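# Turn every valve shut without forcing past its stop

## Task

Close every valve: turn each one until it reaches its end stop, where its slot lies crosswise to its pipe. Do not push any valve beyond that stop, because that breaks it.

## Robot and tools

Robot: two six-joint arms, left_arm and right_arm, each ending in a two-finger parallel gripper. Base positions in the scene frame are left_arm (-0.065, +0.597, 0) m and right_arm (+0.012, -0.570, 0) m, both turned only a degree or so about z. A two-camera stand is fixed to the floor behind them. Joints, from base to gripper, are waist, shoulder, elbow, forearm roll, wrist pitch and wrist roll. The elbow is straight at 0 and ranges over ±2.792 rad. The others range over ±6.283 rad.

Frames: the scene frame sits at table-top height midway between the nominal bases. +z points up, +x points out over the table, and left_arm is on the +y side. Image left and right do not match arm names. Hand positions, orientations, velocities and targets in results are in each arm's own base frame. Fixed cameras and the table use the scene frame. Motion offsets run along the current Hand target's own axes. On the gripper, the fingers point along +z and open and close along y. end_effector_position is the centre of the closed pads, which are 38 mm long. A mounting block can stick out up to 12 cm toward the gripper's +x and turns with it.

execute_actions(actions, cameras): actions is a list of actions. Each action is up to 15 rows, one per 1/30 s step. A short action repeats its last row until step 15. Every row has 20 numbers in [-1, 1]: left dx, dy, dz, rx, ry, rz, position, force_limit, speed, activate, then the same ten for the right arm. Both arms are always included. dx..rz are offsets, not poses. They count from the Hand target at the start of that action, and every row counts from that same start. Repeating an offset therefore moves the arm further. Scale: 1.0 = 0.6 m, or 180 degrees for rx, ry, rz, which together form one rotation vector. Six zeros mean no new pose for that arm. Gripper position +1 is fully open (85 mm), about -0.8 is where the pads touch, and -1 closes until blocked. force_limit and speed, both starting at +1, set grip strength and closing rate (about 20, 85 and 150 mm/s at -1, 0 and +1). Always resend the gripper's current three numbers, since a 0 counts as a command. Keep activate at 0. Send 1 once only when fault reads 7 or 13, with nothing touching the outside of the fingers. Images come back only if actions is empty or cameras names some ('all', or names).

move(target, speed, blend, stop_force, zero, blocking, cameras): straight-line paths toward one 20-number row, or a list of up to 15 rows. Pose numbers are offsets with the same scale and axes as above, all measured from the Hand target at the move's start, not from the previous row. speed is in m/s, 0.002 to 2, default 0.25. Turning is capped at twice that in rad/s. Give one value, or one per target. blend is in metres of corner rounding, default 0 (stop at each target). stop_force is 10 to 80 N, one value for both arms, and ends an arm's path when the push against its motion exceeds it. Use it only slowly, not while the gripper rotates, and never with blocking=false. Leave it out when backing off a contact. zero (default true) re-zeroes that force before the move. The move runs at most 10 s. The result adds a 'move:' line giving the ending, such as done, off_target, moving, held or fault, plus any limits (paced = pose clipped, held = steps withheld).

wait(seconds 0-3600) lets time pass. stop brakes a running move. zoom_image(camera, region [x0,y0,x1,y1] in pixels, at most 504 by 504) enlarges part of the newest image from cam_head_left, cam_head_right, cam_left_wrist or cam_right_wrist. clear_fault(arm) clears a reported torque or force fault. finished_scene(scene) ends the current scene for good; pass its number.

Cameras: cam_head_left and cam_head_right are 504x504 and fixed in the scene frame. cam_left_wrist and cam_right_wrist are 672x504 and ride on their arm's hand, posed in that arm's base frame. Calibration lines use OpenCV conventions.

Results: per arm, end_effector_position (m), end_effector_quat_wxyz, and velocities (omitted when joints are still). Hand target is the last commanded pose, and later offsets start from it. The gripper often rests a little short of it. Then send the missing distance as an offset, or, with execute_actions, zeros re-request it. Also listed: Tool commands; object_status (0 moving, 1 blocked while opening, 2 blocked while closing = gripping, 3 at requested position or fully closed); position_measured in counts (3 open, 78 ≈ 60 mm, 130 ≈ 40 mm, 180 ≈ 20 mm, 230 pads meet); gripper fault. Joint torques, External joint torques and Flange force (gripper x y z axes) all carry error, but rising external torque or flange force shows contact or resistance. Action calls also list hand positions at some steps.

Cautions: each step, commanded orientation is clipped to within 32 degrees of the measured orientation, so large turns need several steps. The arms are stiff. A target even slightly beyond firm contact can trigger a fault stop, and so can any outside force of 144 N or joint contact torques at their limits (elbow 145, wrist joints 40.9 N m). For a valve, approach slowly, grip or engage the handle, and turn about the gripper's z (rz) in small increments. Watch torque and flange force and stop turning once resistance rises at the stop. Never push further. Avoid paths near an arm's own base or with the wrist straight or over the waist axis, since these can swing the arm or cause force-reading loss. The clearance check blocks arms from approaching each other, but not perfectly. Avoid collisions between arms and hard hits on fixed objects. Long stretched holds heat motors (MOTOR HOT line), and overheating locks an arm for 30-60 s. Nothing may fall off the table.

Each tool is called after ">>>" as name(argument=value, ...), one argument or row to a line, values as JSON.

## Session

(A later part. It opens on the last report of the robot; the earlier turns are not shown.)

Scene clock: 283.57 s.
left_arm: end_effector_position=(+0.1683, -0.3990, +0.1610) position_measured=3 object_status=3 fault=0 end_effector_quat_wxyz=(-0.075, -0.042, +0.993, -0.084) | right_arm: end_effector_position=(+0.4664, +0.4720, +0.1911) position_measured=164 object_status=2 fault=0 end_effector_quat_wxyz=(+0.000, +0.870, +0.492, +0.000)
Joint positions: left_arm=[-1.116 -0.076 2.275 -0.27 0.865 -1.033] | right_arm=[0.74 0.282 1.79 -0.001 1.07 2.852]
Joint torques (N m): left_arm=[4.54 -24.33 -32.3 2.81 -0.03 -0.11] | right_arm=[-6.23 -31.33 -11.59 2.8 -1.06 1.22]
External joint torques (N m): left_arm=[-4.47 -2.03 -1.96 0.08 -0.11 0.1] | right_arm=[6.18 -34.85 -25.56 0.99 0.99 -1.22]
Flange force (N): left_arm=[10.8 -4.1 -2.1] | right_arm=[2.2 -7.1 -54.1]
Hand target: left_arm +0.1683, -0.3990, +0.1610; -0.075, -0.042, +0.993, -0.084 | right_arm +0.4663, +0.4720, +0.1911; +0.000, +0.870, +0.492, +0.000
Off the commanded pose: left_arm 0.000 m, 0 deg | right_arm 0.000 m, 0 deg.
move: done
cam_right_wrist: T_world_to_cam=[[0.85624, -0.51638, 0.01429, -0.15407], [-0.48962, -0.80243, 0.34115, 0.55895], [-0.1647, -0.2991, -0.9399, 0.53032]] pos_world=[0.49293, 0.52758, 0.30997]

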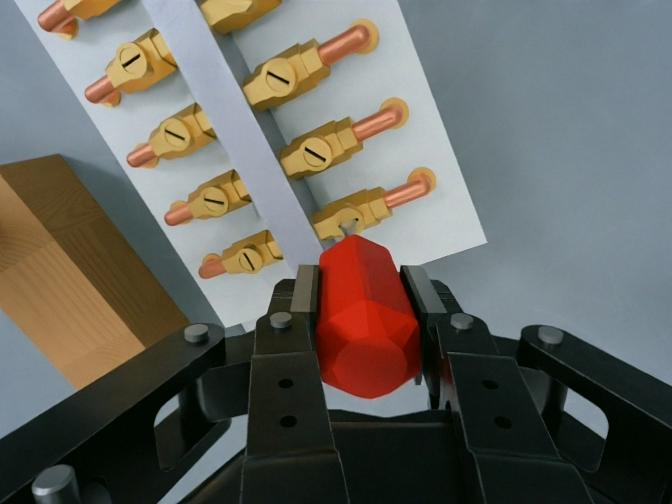

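>>> move(
  target=[
    [0, 0, 0, 0, 0, 0, 1, 1, 1, 0, 0, 0, -0.0058, 0, 0, 0, -1, -0.6, -0.9, 0],
    [0, 0, 0, 0, 0, 0, 1, 1, 1, 0, 0, 0, -0.0058, 0, 0, -0.0833, -1, -0.6, -0.9, 0],
  ],
  speed=0.1,
  cameras=["cam_right_wrist"],
)

>>> zoom_image(
  camera="cam_right_wrist",
  region=[320, 190, 380, 235],
)

Scene clock: 288.87 s.
left_arm: end_effector_position=(+0.1683, -0.3990, +0.1610) position_measured=3 object_status=3 fault=0 end_effector_quat_wxyz=(-0.075, -0.042, +0.993, -0.084) | right_arm: end_effector_position=(+0.4663, +0.4720, +0.1945) position_measured=164 object_status=2 fault=0 end_effector_quat_wxyz=(+0.001, +0.799, +0.602, +0.000)
Joint positions: left_arm=[-1.116 -0.076 2.275 -0.27 0.865 -1.033] | right_arm=[0.74 0.279 1.787 -0.001 1.076 2.591]
Joint torques (N m): left_arm=[4.23 -24.11 -32.17 2.82 0.01 -0.12] | right_arm=[-3.24 -69.05 -37.34 3.77 -0.66 0.25]
External joint torques (N m): left_arm=[-4.21 -1.97 -2.04 0.07 -0.14 0.11] | right_arm=[3.44 2.96 -0.09 0.07 0.59 -0.25]
Flange force (N): left_arm=[10.1 -4.0 -2.1] | right_arm=[6.7 -1.8 1.2]
Hand target: left_arm +0.1683, -0.3990, +0.1610; -0.075, -0.042, +0.993, -0.084 | right_arm +0.4663, +0.4720, +0.1945; +0.000, +0.799, +0.602, +0.000
Off the commanded pose: left_arm 0.000 m, 0 deg | right_arm 0.000 m, 0 deg.
move: done
cam_right_wrist: T_world_to_cam=[[0.96081, -0.27684, 0.01448, -0.31593], [-0.26497, -0.90172, 0.34159, 0.49979], [-0.08151, -0.33204, -0.93974, 0.51027]] pos_world=[0.47756, 0.53264, 0.31337]

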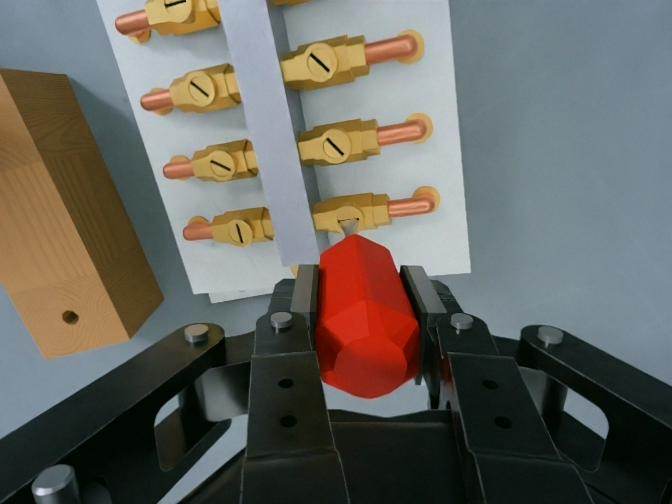

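Scaled by 8.400.

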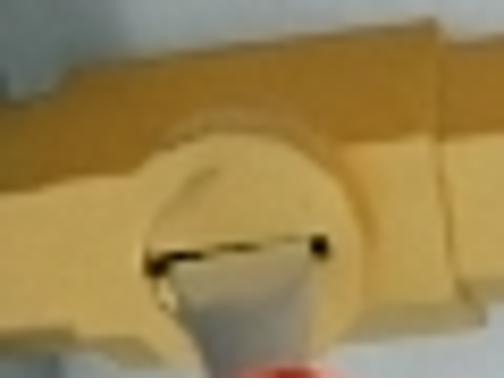

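>>> move(
  target=[0, 0, 0, 0, 0, 0, 1, 1, 1, 0, -0.001, -0.0007, 0.002, 0, 0, 0, -0.97, 0, -0.9, 0],
  speed=0.1,
  cameras=["cam_right_wrist"],
)

>>> zoom_image(
  camera="cam_right_wrist",
  region=[325, 200, 373, 236],
)

Scene clock: 297.57 s.
left_arm: end_effector_position=(+0.1683, -0.3990, +0.1610) position_measured=3 object_status=3 fault=0 end_effector_quat_wxyz=(-0.075, -0.042, +0.993, -0.084) | right_arm: end_effector_position=(+0.4658, +0.4715, +0.1933) position_measured=164 object_status=2 fault=0 end_effector_quat_wxyz=(+0.000, +0.799, +0.602, +0.000)
Joint positions: left_arm=[-1.116 -0.076 2.275 -0.27 0.865 -1.033] | right_arm=[0.74 0.279 1.789 -0.001 1.074 2.59]
Joint torques (N m): left_arm=[4.58 -24.3 -32.31 2.79 -0.02 -0.18] | right_arm=[-3.16 -68.76 -37.27 3.74 -0.64 0.23]
External joint torques (N m): left_arm=[-4.48 -2.15 -1.92 0.1 -0.11 0.17] | right_arm=[3.23 3.02 -0.05 0.1 0.57 -0.23]
Flange force (N): left_arm=[10.8 -3.8 -2.2] | right_arm=[6.6 -1.6 1.3]
Hand target: left_arm +0.1683, -0.3990, +0.1610; -0.075, -0.042, +0.993, -0.084 | right_arm +0.4658, +0.4715, +0.1933; +0.000, +0.799, +0.602, +0.000
Off the commanded pose: left_arm 0.000 m, 0 deg | right_arm 0.000 m, 0 deg.
move: done
cam_right_wrist: T_world_to_cam=[[0.96073, -0.27713, 0.01422, -0.31529], [-0.26516, -0.90172, 0.34146, 0.49975], [-0.0818, -0.33182, -0.93979, 0.50897]] pos_world=[0.47706, 0.53214, 0.31217]

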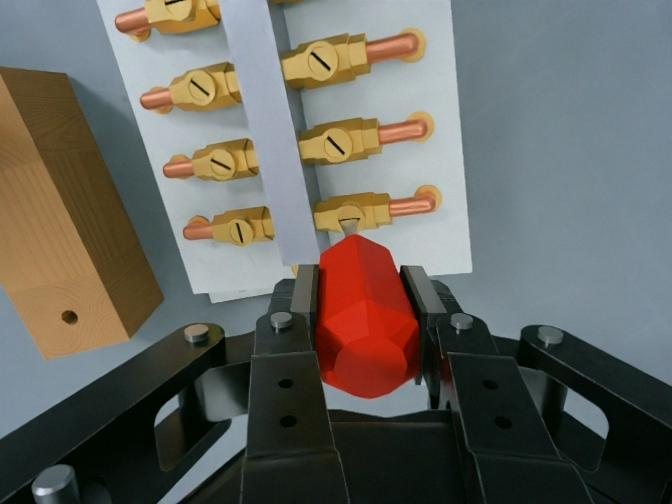

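Scaled by 10.500.

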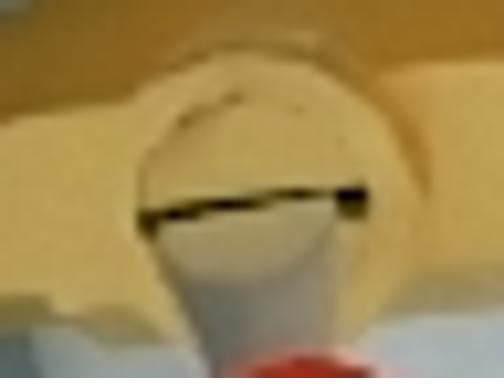

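>>> move(
  target=[0, 0, 0, 0, 0, 0, 1, 1, 1, 0, -0.0006, 0.0006, 0.0085, 0, 0, 0, -0.97, 0, -0.9, 0],
  speed=0.006,
  stop_force=10,
  cameras=["cam_right_wrist"],
)

>>> zoom_image(
  camera="cam_right_wrist",
  region=[325, 200, 373, 236],
)

Scene clock: 303.07 s.
left_arm: end_effector_position=(+0.1683, -0.3990, +0.1610) position_measured=3 object_status=3 fault=0 end_effector_quat_wxyz=(-0.075, -0.042, +0.993, -0.084) | right_arm: end_effector_position=(+0.4660, +0.4713, +0.1903) position_measured=164 object_status=2 fault=0 end_effector_quat_wxyz=(+0.000, +0.799, +0.602, +0.000)
Joint positions: left_arm=[-1.116 -0.076 2.275 -0.27 0.865 -1.033] | right_arm=[0.739 0.281 1.792 -0.001 1.068 2.59]
Joint torques (N m): left_arm=[4.37 -24.53 -32.24 2.81 0.04 -0.1] | right_arm=[-5.06 -56.44 -28.96 2.81 -0.92 0.23]
External joint torques (N m): left_arm=[-4.35 -1.5 -1.96 0.07 -0.17 0.09] | right_arm=[4.94 -9.43 -8.3 1 0.84 -0.23]
Flange force (N): left_arm=[10.1 -4.7 -1.3] | right_arm=[6.4 -4.6 -17.0]
Hand target: left_arm +0.1683, -0.3990, +0.1610; -0.075, -0.042, +0.993, -0.084 | right_arm +0.4660, +0.4713, +0.1903; +0.000, +0.799, +0.602, +0.000 (not the last commanded pose)
Off the commanded pose: left_arm 0.000 m, 0 deg | right_arm 0.002 m, 0 deg.
move: contact (right_arm)
cam_right_wrist: T_world_to_cam=[[0.96075, -0.27705, 0.01437, -0.31559], [-0.26516, -0.90178, 0.34129, 0.50072], [-0.0816, -0.33171, -0.93985, 0.50596]] pos_world=[0.47726, 0.53194, 0.30917]

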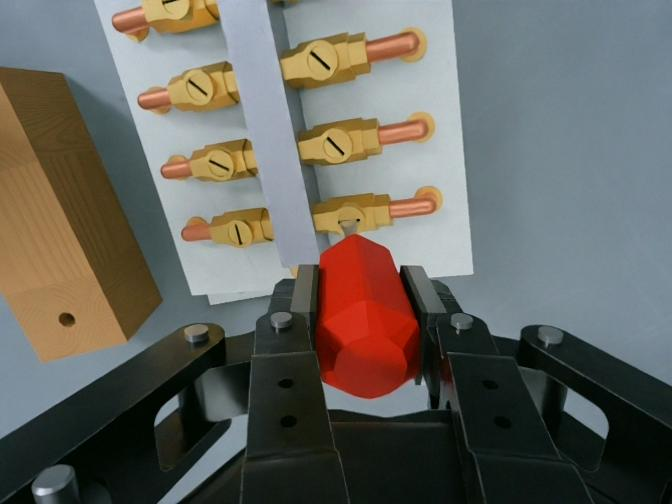

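Scaled by 10.500.

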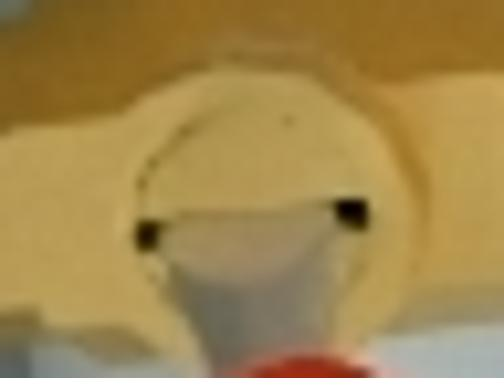

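>>> move(
  target=[0, 0, 0, 0, 0, 0, 1, 1, 1, 0, 0, 0, -0.0002, 0, 0, 0.0556, -0.97, 0, -0.9, 0],
  speed=0.1,
  cameras=["cam_right_wrist"],
)

>>> zoom_image(
  camera="cam_right_wrist",
  region=[325, 200, 373, 236],
)

Scene clock: 307.50 s.
left_arm: end_effector_position=(+0.1683, -0.3990, +0.1610) position_measured=3 object_status=3 fault=0 end_effector_quat_wxyz=(-0.075, -0.042, +0.993, -0.084) | right_arm: end_effector_position=(+0.4659, +0.4713, +0.1904) position_measured=164 object_status=2 fault=0 end_effector_quat_wxyz=(+0.000, +0.848, +0.530, +0.000)
Joint positions: left_arm=[-1.116 -0.076 2.275 -0.27 0.865 -1.033] | right_arm=[0.739 0.281 1.792 -0.001 1.068 2.765]
Joint torques (N m): left_arm=[4.27 -24.28 -32.16 2.84 -0.02 -0.15] | right_arm=[-8.51 -61.71 -32.87 2.56 -1.3 1.69]
External joint torques (N m): left_arm=[-4.2 -2.02 -2.05 0.04 -0.11 0.13] | right_arm=[8.24 -3.96 -4.35 1.24 1.22 -1.69]
Flange force (N): left_arm=[10.1 -3.9 -2.3] | right_arm=[6.9 -8.1 -9.5]
Hand target: left_arm +0.1683, -0.3990, +0.1610; -0.075, -0.042, +0.993, -0.084 | right_arm +0.4660, +0.4713, +0.1904; +0.000, +0.848, +0.530, +0.000
Off the commanded pose: left_arm 0.000 m, 0 deg | right_arm 0.000 m, 0 deg.
move: done
cam_right_wrist: T_world_to_cam=[[0.89792, -0.43993, 0.01422, -0.2095], [-0.41792, -0.84196, 0.34125, 0.54362], [-0.13816, -0.31235, -0.93987, 0.52327]] pos_world=[0.4876, 0.52898, 0.30927]

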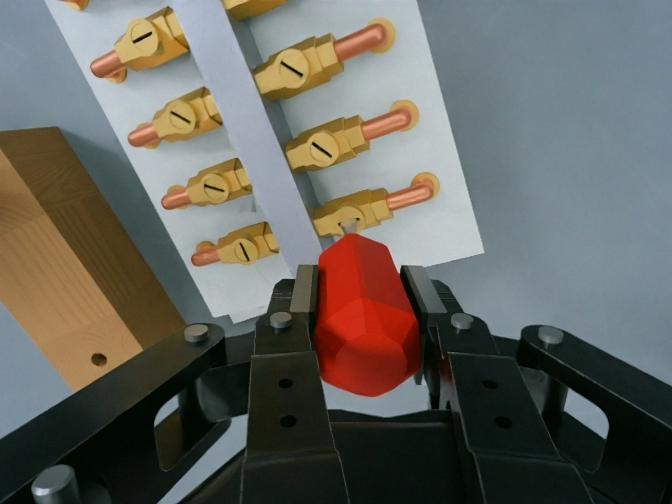

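Scaled by 10.500.

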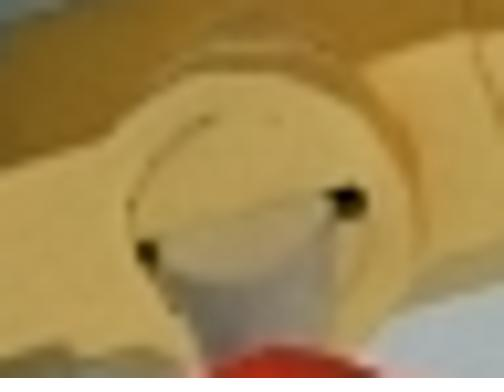

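>>> move(
  target=[0, 0, 0, 0, 0, 0, 1, 1, 1, 0, 0, 0, 0, 0, 0, 0.0278, -0.97, 0, -0.9, 0],
  speed=0.1,
  cameras=["cam_right_wrist"],
)

>>> zoom_image(
  camera="cam_right_wrist",
  region=[325, 200, 373, 236],
)

Scene clock: 342.77 s.
left_arm: end_effector_position=(+0.1683, -0.3990, +0.1610) position_measured=3 object_status=3 fault=0 end_effector_quat_wxyz=(-0.075, -0.042, +0.993, -0.084) | right_arm: end_effector_position=(+0.4659, +0.4714, +0.1904) position_measured=164 object_status=2 fault=0 end_effector_quat_wxyz=(+0.000, +0.870, +0.492, +0.000)
Joint positions: left_arm=[-1.116 -0.076 2.275 -0.27 0.865 -1.033] | right_arm=[0.739 0.281 1.792 -0.001 1.068 2.852]
Joint torques (N m): left_arm=[4.32 -24.21 -32.28 2.77 -0.02 -0.17] | right_arm=[-8.51 -64.79 -34.91 2.26 -1.3 1.59]
External joint torques (N m): left_arm=[-4.2 -2.39 -1.94 0.12 -0.11 0.16] | right_arm=[8.69 -1.83 -2.56 1.55 1.21 -1.59]
Flange force (N): left_arm=[10.4 -3.3 -2.7] | right_arm=[6.0 -9.6 -6.1]
Hand target: left_arm +0.1683, -0.3990, +0.1610; -0.075, -0.042, +0.993, -0.084 | right_arm +0.4660, +0.4713, +0.1904; +0.000, +0.870, +0.492, +0.000
Off the commanded pose: left_arm 0.000 m, 0 deg | right_arm 0.000 m, 0 deg.
move: done
cam_right_wrist: T_world_to_cam=[[0.85619, -0.51646, 0.01442, -0.15404], [-0.48975, -0.80237, 0.3411, 0.55847], [-0.1646, -0.29911, -0.93992, 0.52935]] pos_world=[0.49253, 0.52688, 0.30927]

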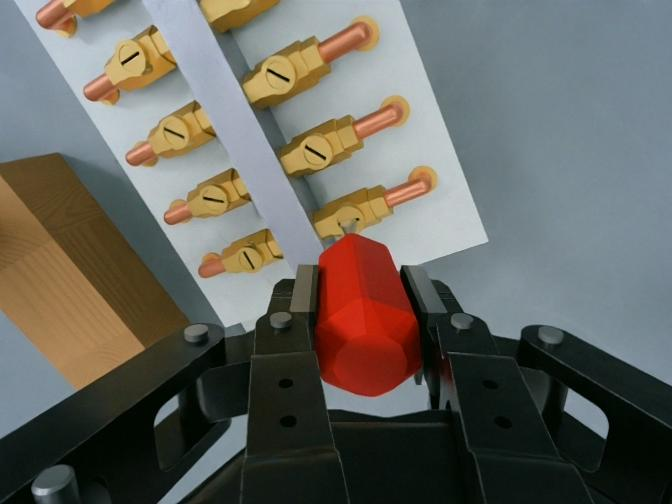

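Scaled by 10.500.

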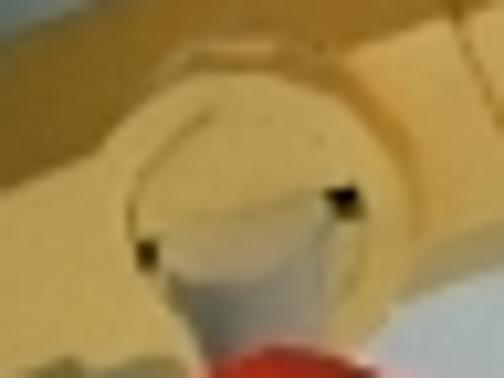

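>>> move(
  target=[0, 0, 0, 0, 0, 0, 1, 1, 1, 0, 0, 0, 0, 0, 0, 0.1389, -0.97, 0, -0.9, 0],
  speed=0.15,
)

>>> move(
  target=[0, 0, 0, 0, 0, 0, 1, 1, 1, 0, 0, 0, 0, 0, 0, 0.1389, -0.97, 0, -0.9, 0],
  speed=0.15,
  cameras=["cam_right_wrist"],
)

>>> zoom_image(
  camera="cam_right_wrist",
  region=[325, 200, 373, 236],
)

Scene clock: 348.07 s.
left_arm: end_effector_position=(+0.1683, -0.3990, +0.1610) position_measured=3 object_status=3 fault=0 end_effector_quat_wxyz=(-0.075, -0.042, +0.993, -0.084) | right_arm: end_effector_position=(+0.4660, +0.4713, +0.1904) position_measured=164 object_status=2 fault=0 end_effector_quat_wxyz=(+0.000, +0.956, +0.292, +0.000)
Joint positions: left_arm=[-1.116 -0.076 2.275 -0.27 0.865 -1.033] | right_arm=[0.739 0.281 1.792 -0.001 1.068 3.288]
Joint torques (N m): left_arm=[4.33 -24.28 -32.25 2.82 0.01 -0.15] | right_arm=[-12.61 -57.12 -28.48 -0.25 -0.37 1.42]
External joint torques (N m): left_arm=[-4.23 -2.18 -1.96 0.07 -0.14 0.14] | right_arm=[12.56 -8.89 -8.7 4.01 0.29 -1.42]
Flange force (N): left_arm=[10.3 -3.6 -2.3] | right_arm=[1.8 -17.5 -16.0]
Hand target: left_arm +0.1683, -0.3990, +0.1610; -0.075, -0.042, +0.993, -0.084 | right_arm +0.4660, +0.4713, +0.1904; +0.000, +0.956, +0.292, +0.000
Off the commanded pose: left_arm 0.000 m, 0 deg | right_arm 0.000 m, 0 deg.
move: done

Scene clock: 349.93 s.
left_arm: end_effector_position=(+0.1683, -0.3990, +0.1610) position_measured=3 object_status=3 fault=0 end_effector_quat_wxyz=(-0.075, -0.042, +0.993, -0.084) | right_arm: end_effector_position=(+0.4660, +0.4713, +0.1904) position_measured=164 object_status=2 fault=0 end_effector_quat_wxyz=(+0.000, +0.997, +0.078, +0.000)
Joint positions: left_arm=[-1.116 -0.076 2.275 -0.27 0.865 -1.033] | right_arm=[0.739 0.281 1.792 -0.001 1.068 3.725]
Joint torques (N m): left_arm=[4.5 -24.29 -32.01 2.81 -0.02 -0.16] | right_arm=[-11.57 -47.63 -19.78 -0.32 1.3 1.54]
External joint torques (N m): left_arm=[-4.4 -2.29 -2.23 0.08 -0.11 0.14] | right_arm=[11.51 -18.25 -17.45 4.06 -1.38 -1.54]
Flange force (N): left_arm=[10.7 -4.0 -2.7] | right_arm=[-2.6 -16.7 -29.0]
Hand target: left_arm +0.1683, -0.3990, +0.1610; -0.075, -0.042, +0.993, -0.084 | right_arm +0.4660, +0.4713, +0.1904; +0.000, +0.997, +0.078, +0.000
Off the commanded pose: left_arm 0.000 m, 0 deg | right_arm 0.000 m, 0 deg.
move: done
cam_right_wrist: T_world_to_cam=[[0.15463, -0.98786, 0.0146, 0.39501], [-0.92972, -0.1405, 0.3404, 0.45171], [-0.33422, -0.06622, -0.94017, 0.49874]] pos_world=[0.52558, 0.48671, 0.30937]

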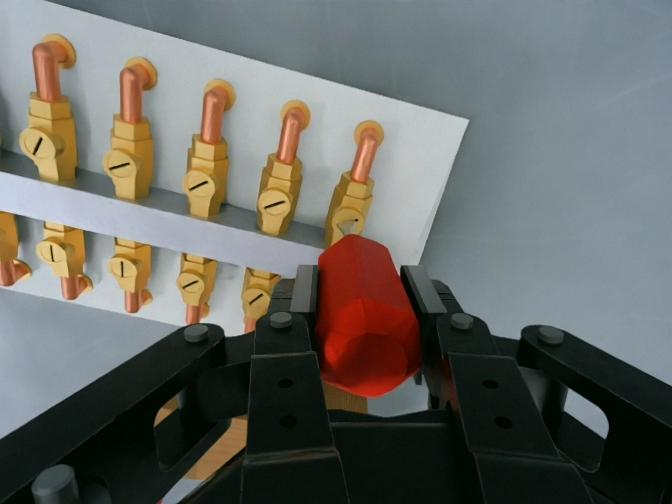

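Scaled by 10.500.

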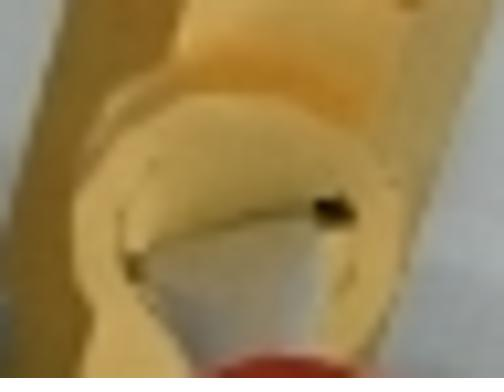

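>>> move(
  target=[0, 0, 0, 0, 0, 0, 1, 1, 1, 0, -0.0004, -0.001, -0.0007, 0, 0, 0.0556, -0.97, 0, -0.9, 0],
  speed=0.15,
)

>>> move(
  target=[0, 0, 0, 0, 0, 0, 1, 1, 1, 0, 0, 0, 0, 0, 0, 0.0556, -0.97, 0, -0.9, 0],
  speed=0.15,
  cameras=["cam_right_wrist"],
)

>>> zoom_image(
  camera="cam_right_wrist",
  region=[325, 200, 373, 236],
)

Scene clock: 355.40 s.
left_arm: end_effector_position=(+0.1683, -0.3990, +0.1610) position_measured=3 object_status=3 fault=0 end_effector_quat_wxyz=(-0.075, -0.042, +0.993, -0.084) | right_arm: end_effector_position=(+0.4656, +0.4719, +0.1908) position_measured=164 object_status=2 fault=0 end_effector_quat_wxyz=(+0.000, +1.000, -0.009, +0.000)
Joint positions: left_arm=[-1.116 -0.076 2.275 -0.27 0.865 -1.033] | right_arm=[0.74 0.281 1.792 -0.001 1.069 3.9]
Joint torques (N m): left_arm=[4.31 -24.09 -32.13 2.8 -0.02 -0.15] | right_arm=[-9.01 -62.58 -31.31 1.68 0.63 1.7]
External joint torques (N m): left_arm=[-4.26 -2.15 -2.12 0.1 -0.11 0.14] | right_arm=[8.81 -3.48 -6.06 2.06 -0.7 -1.7]
Flange force (N): left_arm=[10.3 -3.9 -2.5] | right_arm=[-2.9 -12.5 -7.4]
Hand target: left_arm +0.1683, -0.3990, +0.1610; -0.075, -0.042, +0.993, -0.084 | right_arm +0.4656, +0.4719, +0.1908; +0.000, +1.000, -0.009, +0.000
Off the commanded pose: left_arm 0.000 m, 0 deg | right_arm 0.000 m, 0 deg.
move: done

Scene clock: 356.40 s.
left_arm: end_effector_position=(+0.1683, -0.3990, +0.1610) position_measured=3 object_status=3 fault=0 end_effector_quat_wxyz=(-0.075, -0.042, +0.993, -0.084) | right_arm: end_effector_position=(+0.4657, +0.4718, +0.1909) position_measured=164 object_status=2 fault=0 end_effector_quat_wxyz=(+0.000, +0.995, -0.096, +0.000)
Joint positions: left_arm=[-1.116 -0.076 2.275 -0.27 0.865 -1.033] | right_arm=[0.74 0.281 1.791 -0.001 1.069 4.075]
Joint torques (N m): left_arm=[4.32 -24.35 -32.08 2.8 0 -0.16] | right_arm=[-9.5 -57.82 -27.05 1.15 1.19 1.71]
External joint torques (N m): left_arm=[-4.28 -1.86 -2.17 0.1 -0.13 0.15] | right_arm=[9.53 -8.2 -10.23 2.59 -1.25 -1.71]
Flange force (N): left_arm=[10.0 -4.4 -2.1] | right_arm=[-5.3 -13.3 -14.2]
Hand target: left_arm +0.1683, -0.3990, +0.1610; -0.075, -0.042, +0.993, -0.084 | right_arm +0.4656, +0.4719, +0.1908; +0.000, +0.995, -0.096, +0.000
Off the commanded pose: left_arm 0.000 m, 0 deg | right_arm 0.000 m, 0 deg.
move: done
cam_right_wrist: T_world_to_cam=[[-0.19296, -0.9811, 0.01446, 0.55423], [-0.92174, 0.1863, 0.34013, 0.29349], [-0.3364, 0.0523, -0.94027, 0.44414]] pos_world=[0.52687, 0.46585, 0.30977]

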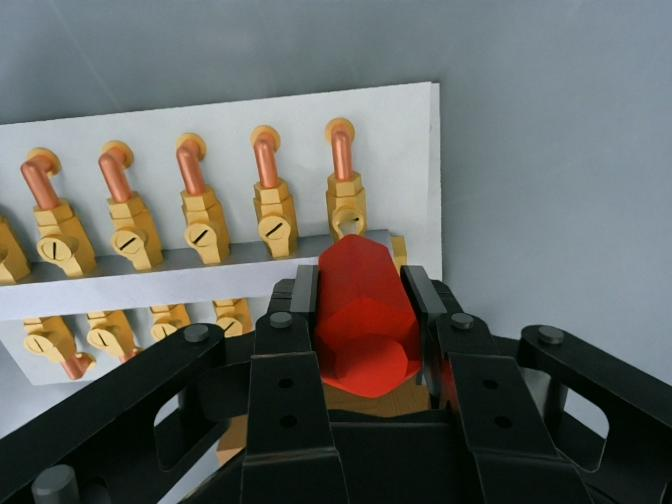

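Scaled by 10.500.

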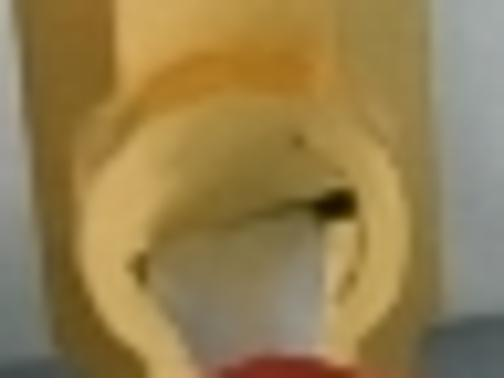

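>>> move(
  target=[0, 0, 0, 0, 0, 0, 1, 1, 1, 0, -0.0003, -0.0004, -0.0003, 0, 0, 0.0417, -0.97, 0, -0.9, 0],
  speed=0.15,
)

>>> move(
  target=[0, 0, 0, 0, 0, 0, 1, 1, 1, 0, 0, 0, 0, 0, 0, 0.0167, -0.97, 0, -0.9, 0],
  speed=0.15,
  cameras=["cam_right_wrist"],
)

>>> zoom_image(
  camera="cam_right_wrist",
  region=[325, 200, 373, 236],
)

Scene clock: 361.77 s.
left_arm: end_effector_position=(+0.1683, -0.3990, +0.1610) position_measured=3 object_status=3 fault=0 end_effector_quat_wxyz=(-0.075, -0.042, +0.993, -0.084) | right_arm: end_effector_position=(+0.4655, +0.4721, +0.1910) position_measured=164 object_status=2 fault=0 end_effector_quat_wxyz=(+0.000, +0.987, -0.161, +0.000)
Joint positions: left_arm=[-1.116 -0.076 2.275 -0.27 0.865 -1.033] | right_arm=[0.741 0.281 1.791 -0.001 1.07 4.207]
Joint torques (N m): left_arm=[4.19 -24.37 -32.12 2.8 0.02 -0.15] | right_arm=[-8.45 -61.86 -30.4 1.98 0.98 1.83]
External joint torques (N m): left_arm=[-4.08 -2.14 -2.13 0.1 -0.15 0.14] | right_arm=[8.53 -3.77 -6.74 1.74 -1.03 -1.83]
Flange force (N): left_arm=[9.9 -3.8 -2.5] | right_arm=[-5.7 -11.4 -7.7]
Hand target: left_arm +0.1683, -0.3990, +0.1610; -0.075, -0.042, +0.993, -0.084 | right_arm +0.4655, +0.4721, +0.1910; +0.000, +0.987, -0.161, +0.000
Off the commanded pose: left_arm 0.000 m, 0 deg | right_arm 0.000 m, 0 deg.
move: done

Scene clock: 362.33 s.
left_arm: end_effector_position=(+0.1683, -0.3990, +0.1610) position_measured=3 object_status=3 fault=0 end_effector_quat_wxyz=(-0.075, -0.042, +0.993, -0.084) | right_arm: end_effector_position=(+0.4655, +0.4722, +0.1910) position_measured=164 object_status=2 fault=0 end_effector_quat_wxyz=(+0.000, +0.982, -0.187, +0.000)
Joint positions: left_arm=[-1.116 -0.076 2.275 -0.27 0.865 -1.033] | right_arm=[0.741 0.281 1.791 -0.001 1.07 4.259]
Joint torques (N m): left_arm=[4.43 -24.28 -32.2 2.76 -0.01 -0.11] | right_arm=[-8.71 -60.58 -29.49 2.14 0.96 1.74]
External joint torques (N m): left_arm=[-4.36 -2.03 -2.01 0.13 -0.12 0.1] | right_arm=[9.02 -5.37 -7.65 1.58 -1 -1.74]
Flange force (N): left_arm=[10.6 -4.0 -2.2] | right_arm=[-7.3 -11.0 -9.9]
Hand target: left_arm +0.1683, -0.3990, +0.1610; -0.075, -0.042, +0.993, -0.084 | right_arm +0.4655, +0.4721, +0.1910; +0.000, +0.982, -0.187, +0.000
Off the commanded pose: left_arm 0.000 m, 0 deg | right_arm 0.000 m, 0 deg.
move: done
cam_right_wrist: T_world_to_cam=[[-0.3686, -0.92948, 0.01428, 0.612], [-0.87239, 0.35118, 0.34001, 0.19239], [-0.32105, 0.11287, -0.94031, 0.4085]] pos_world=[0.52457, 0.45517, 0.30997]

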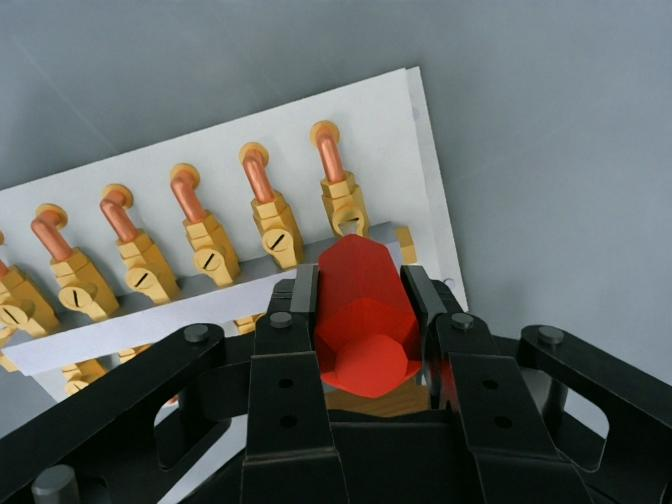

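Scaled by 10.500.

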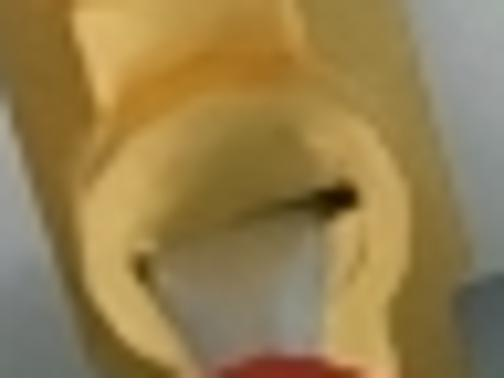

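>>> move(
  target=[0, 0, 0, 0, 0, 0, 1, 1, 1, 0, -0.0003, -0.0003, -0.0002, 0, 0, 0.0139, -0.97, 0, -0.9, 0],
  speed=0.15,
)

>>> move(
  target=[0, 0, 0, 0, 0, 0, 1, 1, 1, 0, 0, 0, 0, 0, 0, 0.0139, -0.97, 0, -0.9, 0],
  speed=0.15,
  cameras=["cam_right_wrist"],
)

>>> zoom_image(
  camera="cam_right_wrist",
  region=[325, 200, 373, 236],
)

Scene clock: 366.10 s.
left_arm: end_effector_position=(+0.1683, -0.3990, +0.1610) position_measured=3 object_status=3 fault=0 end_effector_quat_wxyz=(-0.075, -0.042, +0.993, -0.084) | right_arm: end_effector_position=(+0.4654, +0.4724, +0.1911) position_measured=164 object_status=2 fault=0 end_effector_quat_wxyz=(+0.000, +0.978, -0.208, +0.000)
Joint positions: left_arm=[-1.116 -0.076 2.275 -0.27 0.865 -1.033] | right_arm=[0.741 0.281 1.791 -0.001 1.07 4.303]
Joint torques (N m): left_arm=[4.36 -24.55 -32.17 2.83 0.04 -0.13] | right_arm=[-7.53 -63.41 -31.94 2.65 0.59 1.67]
External joint torques (N m): left_arm=[-4.32 -1.6 -1.99 0.06 -0.17 0.12] | right_arm=[7.27 -2.55 -5.36 1.07 -0.63 -1.67]
Flange force (N): left_arm=[10.0 -4.5 -1.5] | right_arm=[-5.5 -9.4 -6.1]
Hand target: left_arm +0.1683, -0.3990, +0.1610; -0.075, -0.042, +0.993, -0.084 | right_arm +0.4654, +0.4724, +0.1911; +0.000, +0.978, -0.208, +0.000
Off the commanded pose: left_arm 0.000 m, 0 deg | right_arm 0.000 m, 0 deg.
move: done

Scene clock: 366.63 s.
left_arm: end_effector_position=(+0.1683, -0.3990, +0.1610) position_measured=3 object_status=3 fault=0 end_effector_quat_wxyz=(-0.075, -0.042, +0.993, -0.084) | right_arm: end_effector_position=(+0.4654, +0.4724, +0.1911) position_measured=164 object_status=2 fault=0 end_effector_quat_wxyz=(+0.000, +0.973, -0.230, +0.000)
Joint positions: left_arm=[-1.116 -0.076 2.275 -0.27 0.865 -1.033] | right_arm=[0.741 0.281 1.791 -0.001 1.07 4.347]
Joint torques (N m): left_arm=[4.33 -24.3 -32.16 2.8 -0.02 -0.09] | right_arm=[-8.2 -63.03 -31.41 2.51 0.87 1.86]
External joint torques (N m): left_arm=[-4.28 -1.95 -2.09 0.09 -0.11 0.07] | right_arm=[7.88 -3.1 -5.93 1.21 -0.92 -1.86]
Flange force (N): left_arm=[10.3 -4.2 -2.2] | right_arm=[-6.4 -9.6 -6.6]
Hand target: left_arm +0.1683, -0.3990, +0.1610; -0.075, -0.042, +0.993, -0.084 | right_arm +0.4654, +0.4724, +0.1911; +0.000, +0.973, -0.230, +0.000
Off the commanded pose: left_arm 0.000 m, 0 deg | right_arm 0.000 m, 0 deg.
move: done
cam_right_wrist: T_world_to_cam=[[-0.4483, -0.89377, 0.01428, 0.6324], [-0.83843, 0.42597, 0.33997, 0.14105], [-0.30994, 0.14044, -0.94033, 0.39034]] pos_world=[0.52275, 0.45032, 0.31007]

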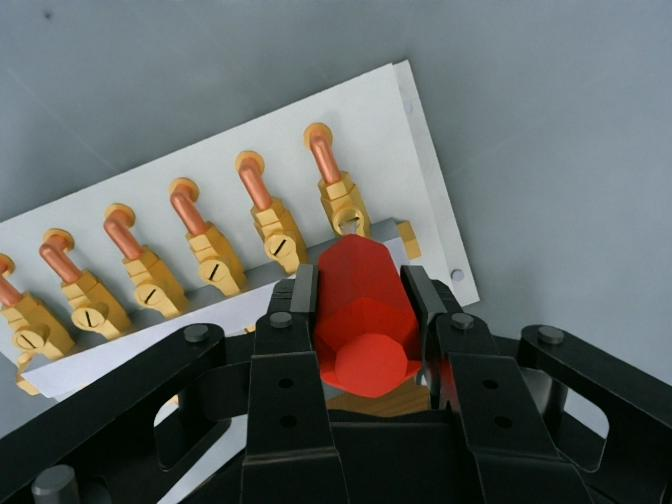

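Scaled by 10.500.

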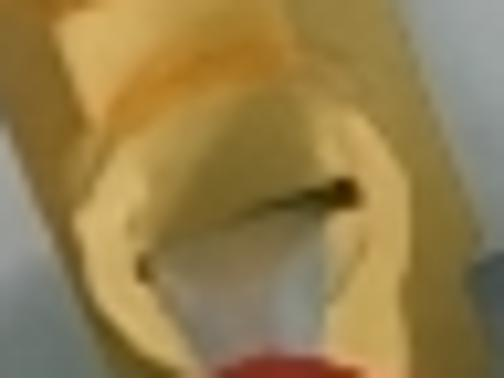

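>>> move(
  target=[0, 0, 0, 0, 0, 0, 1, 1, 1, 0, 0, 0, 0, 0, 0, 0.0139, -0.97, 0, -0.9, 0],
  speed=0.15,
  cameras=["cam_right_wrist"],
)

>>> zoom_image(
  camera="cam_right_wrist",
  region=[325, 200, 373, 236],
)

Scene clock: 370.87 s.
left_arm: end_effector_position=(+0.1683, -0.3990, +0.1610) position_measured=3 object_status=3 fault=0 end_effector_quat_wxyz=(-0.075, -0.042, +0.993, -0.084) | right_arm: end_effector_position=(+0.4654, +0.4724, +0.1911) position_measured=164 object_status=2 fault=0 end_effector_quat_wxyz=(+0.000, +0.968, -0.251, +0.000)
Joint positions: left_arm=[-1.116 -0.076 2.275 -0.27 0.865 -1.033] | right_arm=[0.741 0.281 1.791 -0.001 1.07 4.39]
Joint torques (N m): left_arm=[4.07 -24.27 -32.2 2.82 0 -0.14] | right_arm=[-6.85 -65.09 -32.16 3.63 1.28 2.39]
External joint torques (N m): left_arm=[-4.01 -2.02 -2.1 0.08 -0.14 0.13] | right_arm=[6.87 -0.59 -4.95 0.08 -1.31 -2.39]
Flange force (N): left_arm=[9.6 -3.9 -2.4] | right_arm=[-4.2 -10.0 -3.0]
Hand target: left_arm +0.1683, -0.3990, +0.1610; -0.075, -0.042, +0.993, -0.084 | right_arm +0.4654, +0.4724, +0.1911; +0.000, +0.968, -0.251, +0.000
Off the commanded pose: left_arm 0.000 m, 0 deg | right_arm 0.000 m, 0 deg.
move: done
cam_right_wrist: T_world_to_cam=[[-0.48679, -0.8734, 0.01419, 0.64067], [-0.81911, 0.46206, 0.33994, 0.11501], [-0.30346, 0.15386, -0.94034, 0.38099]] pos_world=[0.52169, 0.4478, 0.31007]

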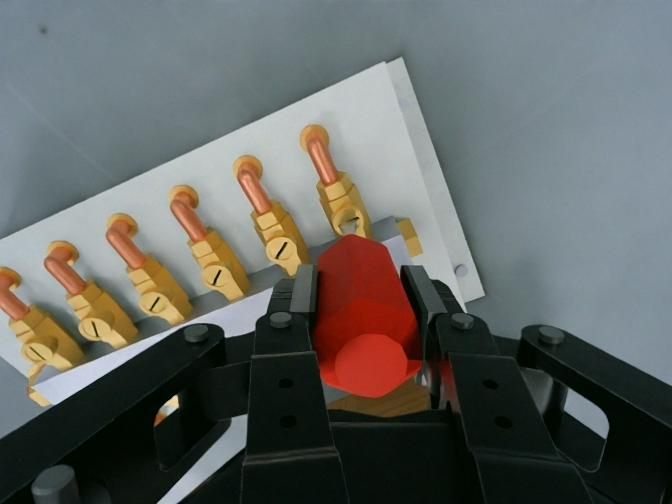

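Scaled by 10.500.

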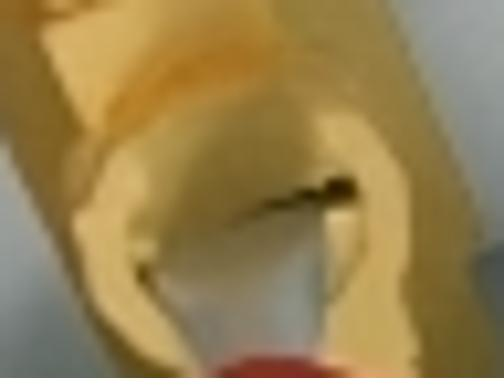

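>>> move(
  target=[
    [0, 0, 0, 0, 0, 0, 1, 1, 1, 0, 0, 0, 0, 0, 0, -0.05, -0.97, 0, -0.9, 0],
    [0, 0, 0, 0, 0, 0, 1, 1, 1, 0, 0, 0, -0.025, 0, 0, -0.05, -0.97, 0, -0.9, 0],
  ],
  speed=0.15,
  cameras=["cam_right_wrist"],
)

>>> zoom_image(
  camera="cam_right_wrist",
  region=[325, 195, 373, 231],
)

Scene clock: 376.83 s.
left_arm: end_effector_position=(+0.1683, -0.3990, +0.1610) position_measured=3 object_status=3 fault=0 end_effector_quat_wxyz=(-0.075, -0.042, +0.993, -0.084) | right_arm: end_effector_position=(+0.4654, +0.4724, +0.2061) position_measured=164 object_status=2 fault=0 end_effector_quat_wxyz=(+0.000, +0.985, -0.174, +0.000)
Joint positions: left_arm=[-1.116 -0.076 2.275 -0.27 0.865 -1.033] | right_arm=[0.741 0.27 1.776 -0.001 1.096 4.233]
Joint torques (N m): left_arm=[4.12 -24.09 -32.13 2.79 -0.05 -0.13] | right_arm=[-3.05 -68.08 -37.71 3.69 -0.62 0.25]
External joint torques (N m): left_arm=[-4.06 -2.19 -2.1 0.1 -0.08 0.11] | right_arm=[2.97 3.18 0 0.07 0.57 -0.25]
Flange force (N): left_arm=[10.0 -3.7 -2.7] | right_arm=[-1.6 -6.4 1.4]
Hand target: left_arm +0.1683, -0.3990, +0.1610; -0.075, -0.042, +0.993, -0.084 | right_arm +0.4654, +0.4724, +0.2061; +0.000, +0.985, -0.174, +0.000
Off the commanded pose: left_arm 0.000 m, 0 deg | right_arm 0.000 m, 0 deg.
move: done
cam_right_wrist: T_world_to_cam=[[-0.34427, -0.93876, 0.0144, 0.60496], [-0.88122, 0.32839, 0.34002, 0.20194], [-0.32393, 0.10437, -0.94031, 0.428]] pos_world=[0.52486, 0.45693, 0.32507]

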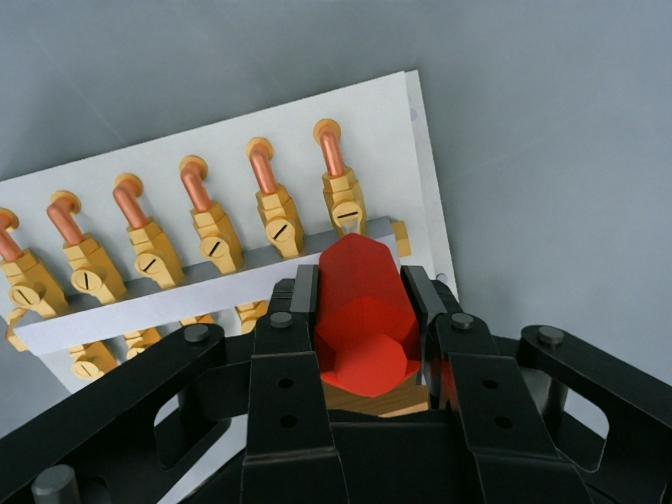

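Scaled by 10.500.

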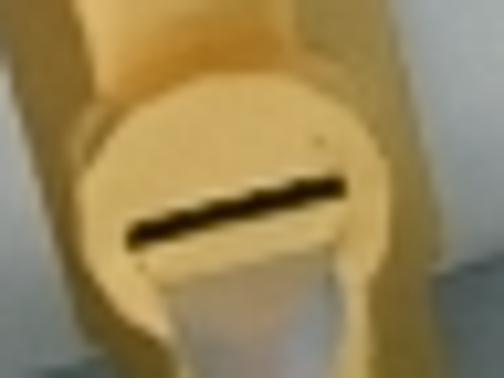

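>>> zoom_image(
  camera="cam_right_wrist",
  region=[180, 180, 310, 280],
)

Scaled by 3.877.

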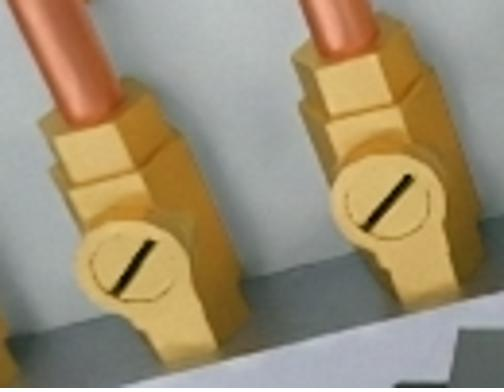

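>>> move(
  target=[0, 0, 0, 0, 0, 0, 1, 1, 1, 0, -0.0167, -0.0651, 0.0152, 0, 0, -0.195, -1, 0.8, -0.9, 0],
  speed=0.15,
  cameras=["cam_right_wrist"],
)

>>> zoom_image(
  camera="cam_right_wrist",
  region=[325, 195, 373, 231],
)

Scene clock: 396.50 s.
left_arm: end_effector_position=(+0.1683, -0.3990, +0.1610) position_measured=3 object_status=3 fault=0 end_effector_quat_wxyz=(-0.075, -0.042, +0.993, -0.084) | right_arm: end_effector_position=(+0.4694, +0.5125, +0.1970) position_measured=164 object_status=2 fault=0 end_effector_quat_wxyz=(+0.000, +0.991, +0.131, +0.000)
Joint positions: left_arm=[-1.116 -0.076 2.275 -0.27 0.865 -1.033] | right_arm=[0.78 0.323 1.722 -0.001 1.097 3.66]
Joint torques (N m): left_arm=[4.06 -23.86 -32.21 2.79 -0.02 -0.16] | right_arm=[-3.26 -73.65 -37.77 3.79 -0.66 0.12]
External joint torques (N m): left_arm=[-4.03 -2.24 -2.04 0.1 -0.11 0.14] | right_arm=[3.14 3.52 0.08 0 0.58 -0.12]
Flange force (N): left_arm=[9.9 -3.5 -2.7] | right_arm=[2.3 -6.6 1.7]
Hand target: left_arm +0.1683, -0.3990, +0.1610; -0.075, -0.042, +0.993, -0.084 | right_arm +0.4694, +0.5125, +0.1970; +0.000, +0.991, +0.131, +0.000
Off the commanded pose: left_arm 0.000 m, 0 deg | right_arm 0.000 m, 0 deg.
move: done
cam_right_wrist: T_world_to_cam=[[0.25814, -0.966, 0.01474, 0.37524], [-0.90967, -0.23789, 0.34046, 0.4989], [-0.32538, -0.1013, -0.94014, 0.52254]] pos_world=[0.52699, 0.53409, 0.31587]

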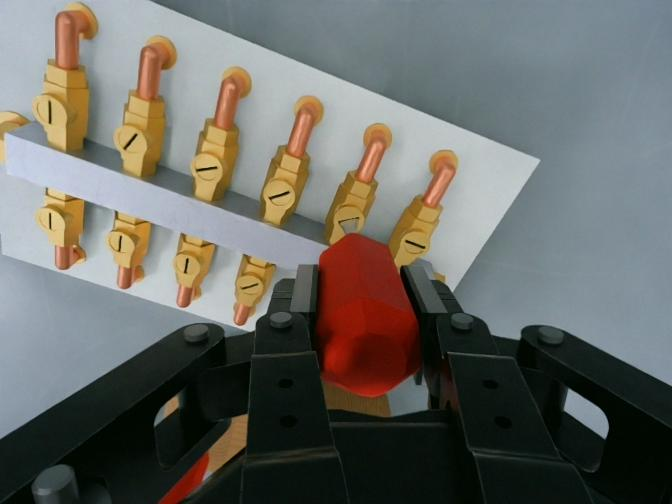

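Scaled by 10.500.

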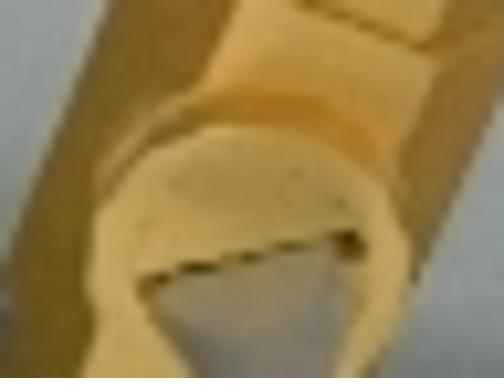

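>>> move(
  target=[0, 0, 0, 0, 0, 0, 1, 1, 1, 0, -0.0021, 0.0005, 0.0055, 0, 0, 0, -1, 0.8, -0.9, 0],
  speed=0.03,
  cameras=["cam_right_wrist"],
)

>>> zoom_image(
  camera="cam_right_wrist",
  region=[325, 195, 373, 231],
)

Scene clock: 402.63 s.
left_arm: end_effector_position=(+0.1683, -0.3990, +0.1610) position_measured=3 object_status=3 fault=0 end_effector_quat_wxyz=(-0.075, -0.042, +0.993, -0.084) | right_arm: end_effector_position=(+0.4682, +0.5119, +0.1937) position_measured=164 object_status=2 fault=0 end_effector_quat_wxyz=(+0.000, +0.991, +0.131, +0.000)
Joint positions: left_arm=[-1.116 -0.076 2.275 -0.27 0.865 -1.033] | right_arm=[0.781 0.324 1.727 -0.001 1.091 3.66]
Joint torques (N m): left_arm=[4.13 -24.26 -32.16 2.79 0.01 -0.15] | right_arm=[-3.3 -73.59 -37.52 3.73 -0.64 0.24]
External joint torques (N m): left_arm=[-3.99 -2.45 -2.03 0.09 -0.13 0.13] | right_arm=[3.07 3.12 -0.3 0.08 0.55 -0.24]
Flange force (N): left_arm=[10.0 -3.2 -2.9] | right_arm=[2.6 -6.5 1.1]
Hand target: left_arm +0.1683, -0.3990, +0.1610; -0.075, -0.042, +0.993, -0.084 | right_arm +0.4682, +0.5119, +0.1937; +0.000, +0.991, +0.131, +0.000
Off the commanded pose: left_arm 0.000 m, 0 deg | right_arm 0.000 m, 0 deg.
move: done
cam_right_wrist: T_world_to_cam=[[0.25821, -0.96598, 0.01458, 0.37502], [-0.90961, -0.238, 0.34053, 0.4988], [-0.32547, -0.10119, -0.94012, 0.51897]] pos_world=[0.52579, 0.53349, 0.31257]

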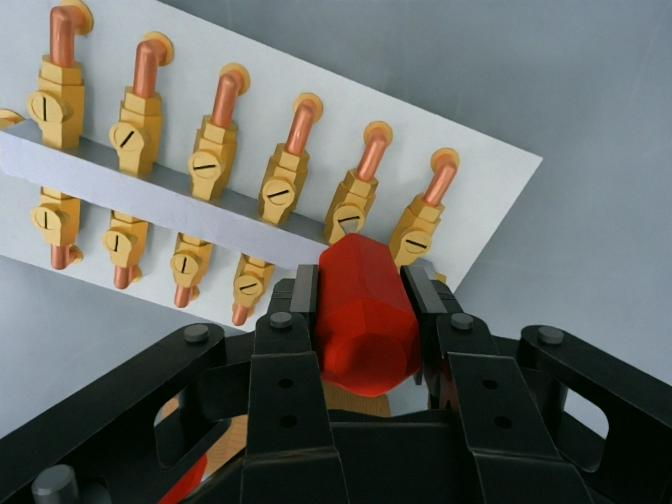

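Scaled by 10.500.

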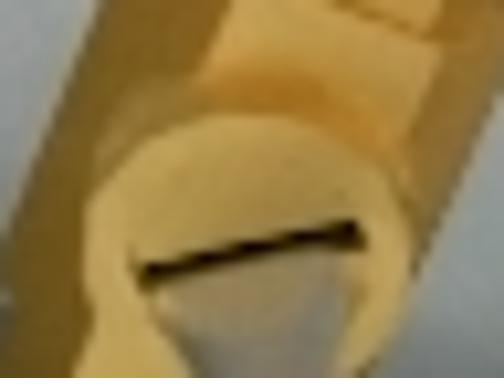

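>>> move(
  target=[0, 0, 0, 0, 0, 0, 1, 1, 1, 0, 0.0, 0.0003, 0.0117, 0, 0, 0.006, -1, 0.8, -0.9, 0],
  speed=0.008,
  stop_force=10,
  cameras=["cam_right_wrist"],
)

>>> zoom_image(
  camera="cam_right_wrist",
  region=[325, 200, 373, 236],
)

Scene clock: 407.63 s.
left_arm: end_effector_position=(+0.1683, -0.3990, +0.1610) position_measured=3 object_status=3 fault=0 end_effector_quat_wxyz=(-0.075, -0.042, +0.993, -0.084) | right_arm: end_effector_position=(+0.4683, +0.5119, +0.1922) position_measured=164 object_status=2 fault=0 end_effector_quat_wxyz=(+0.000, +0.992, +0.129, +0.000)
Joint positions: left_arm=[-1.116 -0.076 2.275 -0.27 0.865 -1.033] | right_arm=[0.781 0.325 1.729 -0.001 1.088 3.664]
Joint torques (N m): left_arm=[4.5 -24.45 -32.27 2.78 0 -0.1] | right_arm=[-2.6 -59.66 -29.51 4.18 -1.52 0.22]
External joint torques (N m): left_arm=[-4.41 -1.96 -1.92 0.11 -0.12 0.09] | right_arm=[2.85 -11.01 -8.07 -0.39 1.44 -0.22]
Flange force (N): left_arm=[10.7 -4.0 -2.0] | right_arm=[-0.8 -4.0 -18.6]
Hand target: left_arm +0.1683, -0.3990, +0.1610; -0.075, -0.042, +0.993, -0.084 | right_arm +0.4683, +0.5119, +0.1922; +0.000, +0.992, +0.129, +0.000 (not the last commanded pose)
Off the commanded pose: left_arm 0.000 m, 0 deg | right_arm 0.006 m, 1 deg.
move: contact (right_arm)
cam_right_wrist: T_world_to_cam=[[0.25392, -0.96712, 0.01455, 0.37767], [-0.91075, -0.234, 0.34027, 0.49794], [-0.32568, -0.09966, -0.94021, 0.51701]] pos_world=[0.52598, 0.53329, 0.31117]

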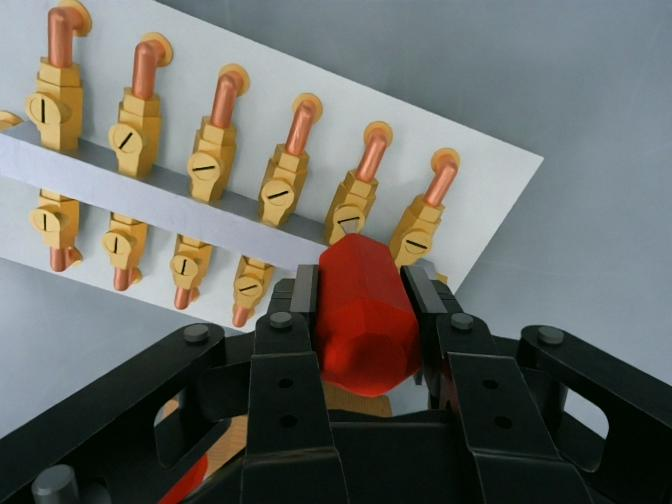

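Scaled by 10.500.

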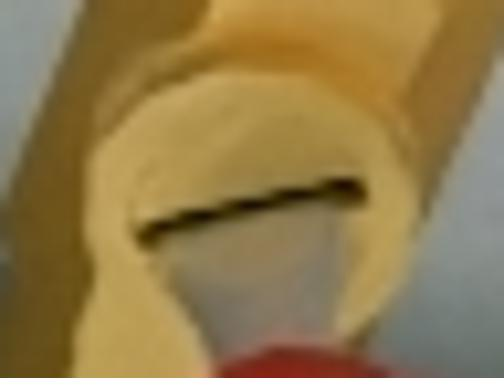

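>>> move(
  target=[0, 0, 0, 0, 0, 0, 1, 1, 1, 0, 0.0012, 0.0, -0.0017, 0, 0, 0, -1, 0.8, -0.9, 0],
  speed=0.03,
)

>>> move(
  target=[0, 0, 0, 0, 0, 0, 1, 1, 1, 0, 0, 0, 0.01, 0, 0, 0, -1, 0.8, -0.9, 0],
  speed=0.008,
  stop_force=10,
  cameras=["cam_right_wrist"],
)

>>> zoom_image(
  camera="cam_right_wrist",
  region=[325, 200, 373, 236],
)

Scene clock: 412.40 s.
left_arm: end_effector_position=(+0.1683, -0.3990, +0.1610) position_measured=3 object_status=3 fault=0 end_effector_quat_wxyz=(-0.075, -0.042, +0.993, -0.084) | right_arm: end_effector_position=(+0.4690, +0.5121, +0.1932) position_measured=164 object_status=2 fault=0 end_effector_quat_wxyz=(+0.000, +0.992, +0.129, +0.000)
Joint positions: left_arm=[-1.116 -0.076 2.275 -0.27 0.865 -1.033] | right_arm=[0.78 0.325 1.727 -0.001 1.09 3.664]
Joint torques (N m): left_arm=[4.41 -24.18 -32.25 2.77 0.03 -0.16] | right_arm=[-3.33 -73.84 -37.46 3.74 -0.67 0.28]
External joint torques (N m): left_arm=[-4.38 -1.96 -2.03 0.12 -0.17 0.15] | right_arm=[3.25 3.16 -0.16 0.05 0.59 -0.28]
Flange force (N): left_arm=[10.4 -4.1 -2.0] | right_arm=[2.3 -6.5 1.2]
Hand target: left_arm +0.1683, -0.3990, +0.1610; -0.075, -0.042, +0.993, -0.084 | right_arm +0.4690, +0.5121, +0.1932; +0.000, +0.992, +0.129, +0.000
Off the commanded pose: left_arm 0.000 m, 0 deg | right_arm 0.000 m, 0 deg.
move: done

Scene clock: 413.13 s.
left_arm: end_effector_position=(+0.1683, -0.3990, +0.1610) position_measured=3 object_status=3 fault=0 end_effector_quat_wxyz=(-0.075, -0.042, +0.993, -0.084) | right_arm: end_effector_position=(+0.4692, +0.5123, +0.1925) position_measured=164 object_status=2 fault=0 end_effector_quat_wxyz=(+0.000, +0.992, +0.129, +0.001)
Joint positions: left_arm=[-1.116 -0.076 2.275 -0.27 0.865 -1.033] | right_arm=[0.78 0.326 1.727 -0.001 1.088 3.664]
Joint torques (N m): left_arm=[4.36 -24.25 -32.27 2.81 -0.05 -0.15] | right_arm=[-3.19 -53.77 -25.35 3.89 -1.42 0.23]
External joint torques (N m): left_arm=[-4.27 -2.23 -2 0.08 -0.08 0.14] | right_arm=[3.26 -16.55 -12.19 -0.1 1.34 -0.23]
Flange force (N): left_arm=[10.4 -3.6 -2.6] | right_arm=[-0.9 -4.6 -26.5]
Hand target: left_arm +0.1683, -0.3990, +0.1610; -0.075, -0.042, +0.993, -0.084 | right_arm +0.4692, +0.5123, +0.1925; +0.000, +0.992, +0.129, +0.001 (not the last commanded pose)
Off the commanded pose: left_arm 0.000 m, 0 deg | right_arm 0.005 m, 0 deg.
move: contact (right_arm)
cam_right_wrist: T_world_to_cam=[[0.25399, -0.9671, 0.01407, 0.37783], [-0.91094, -0.2343, 0.33954, 0.49922], [-0.32507, -0.09906, -0.94049, 0.51706]] pos_world=[0.52687, 0.53358, 0.31147]

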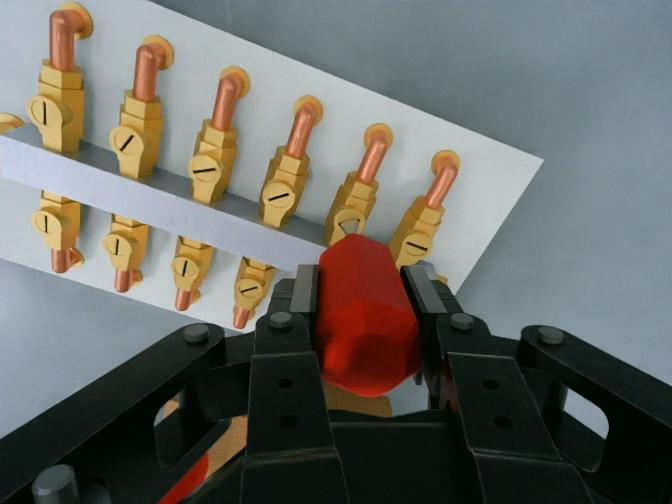

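Scaled by 10.500.

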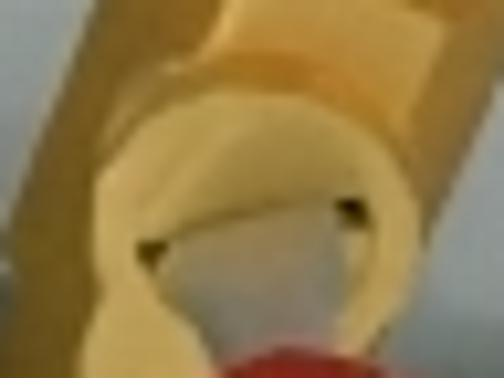

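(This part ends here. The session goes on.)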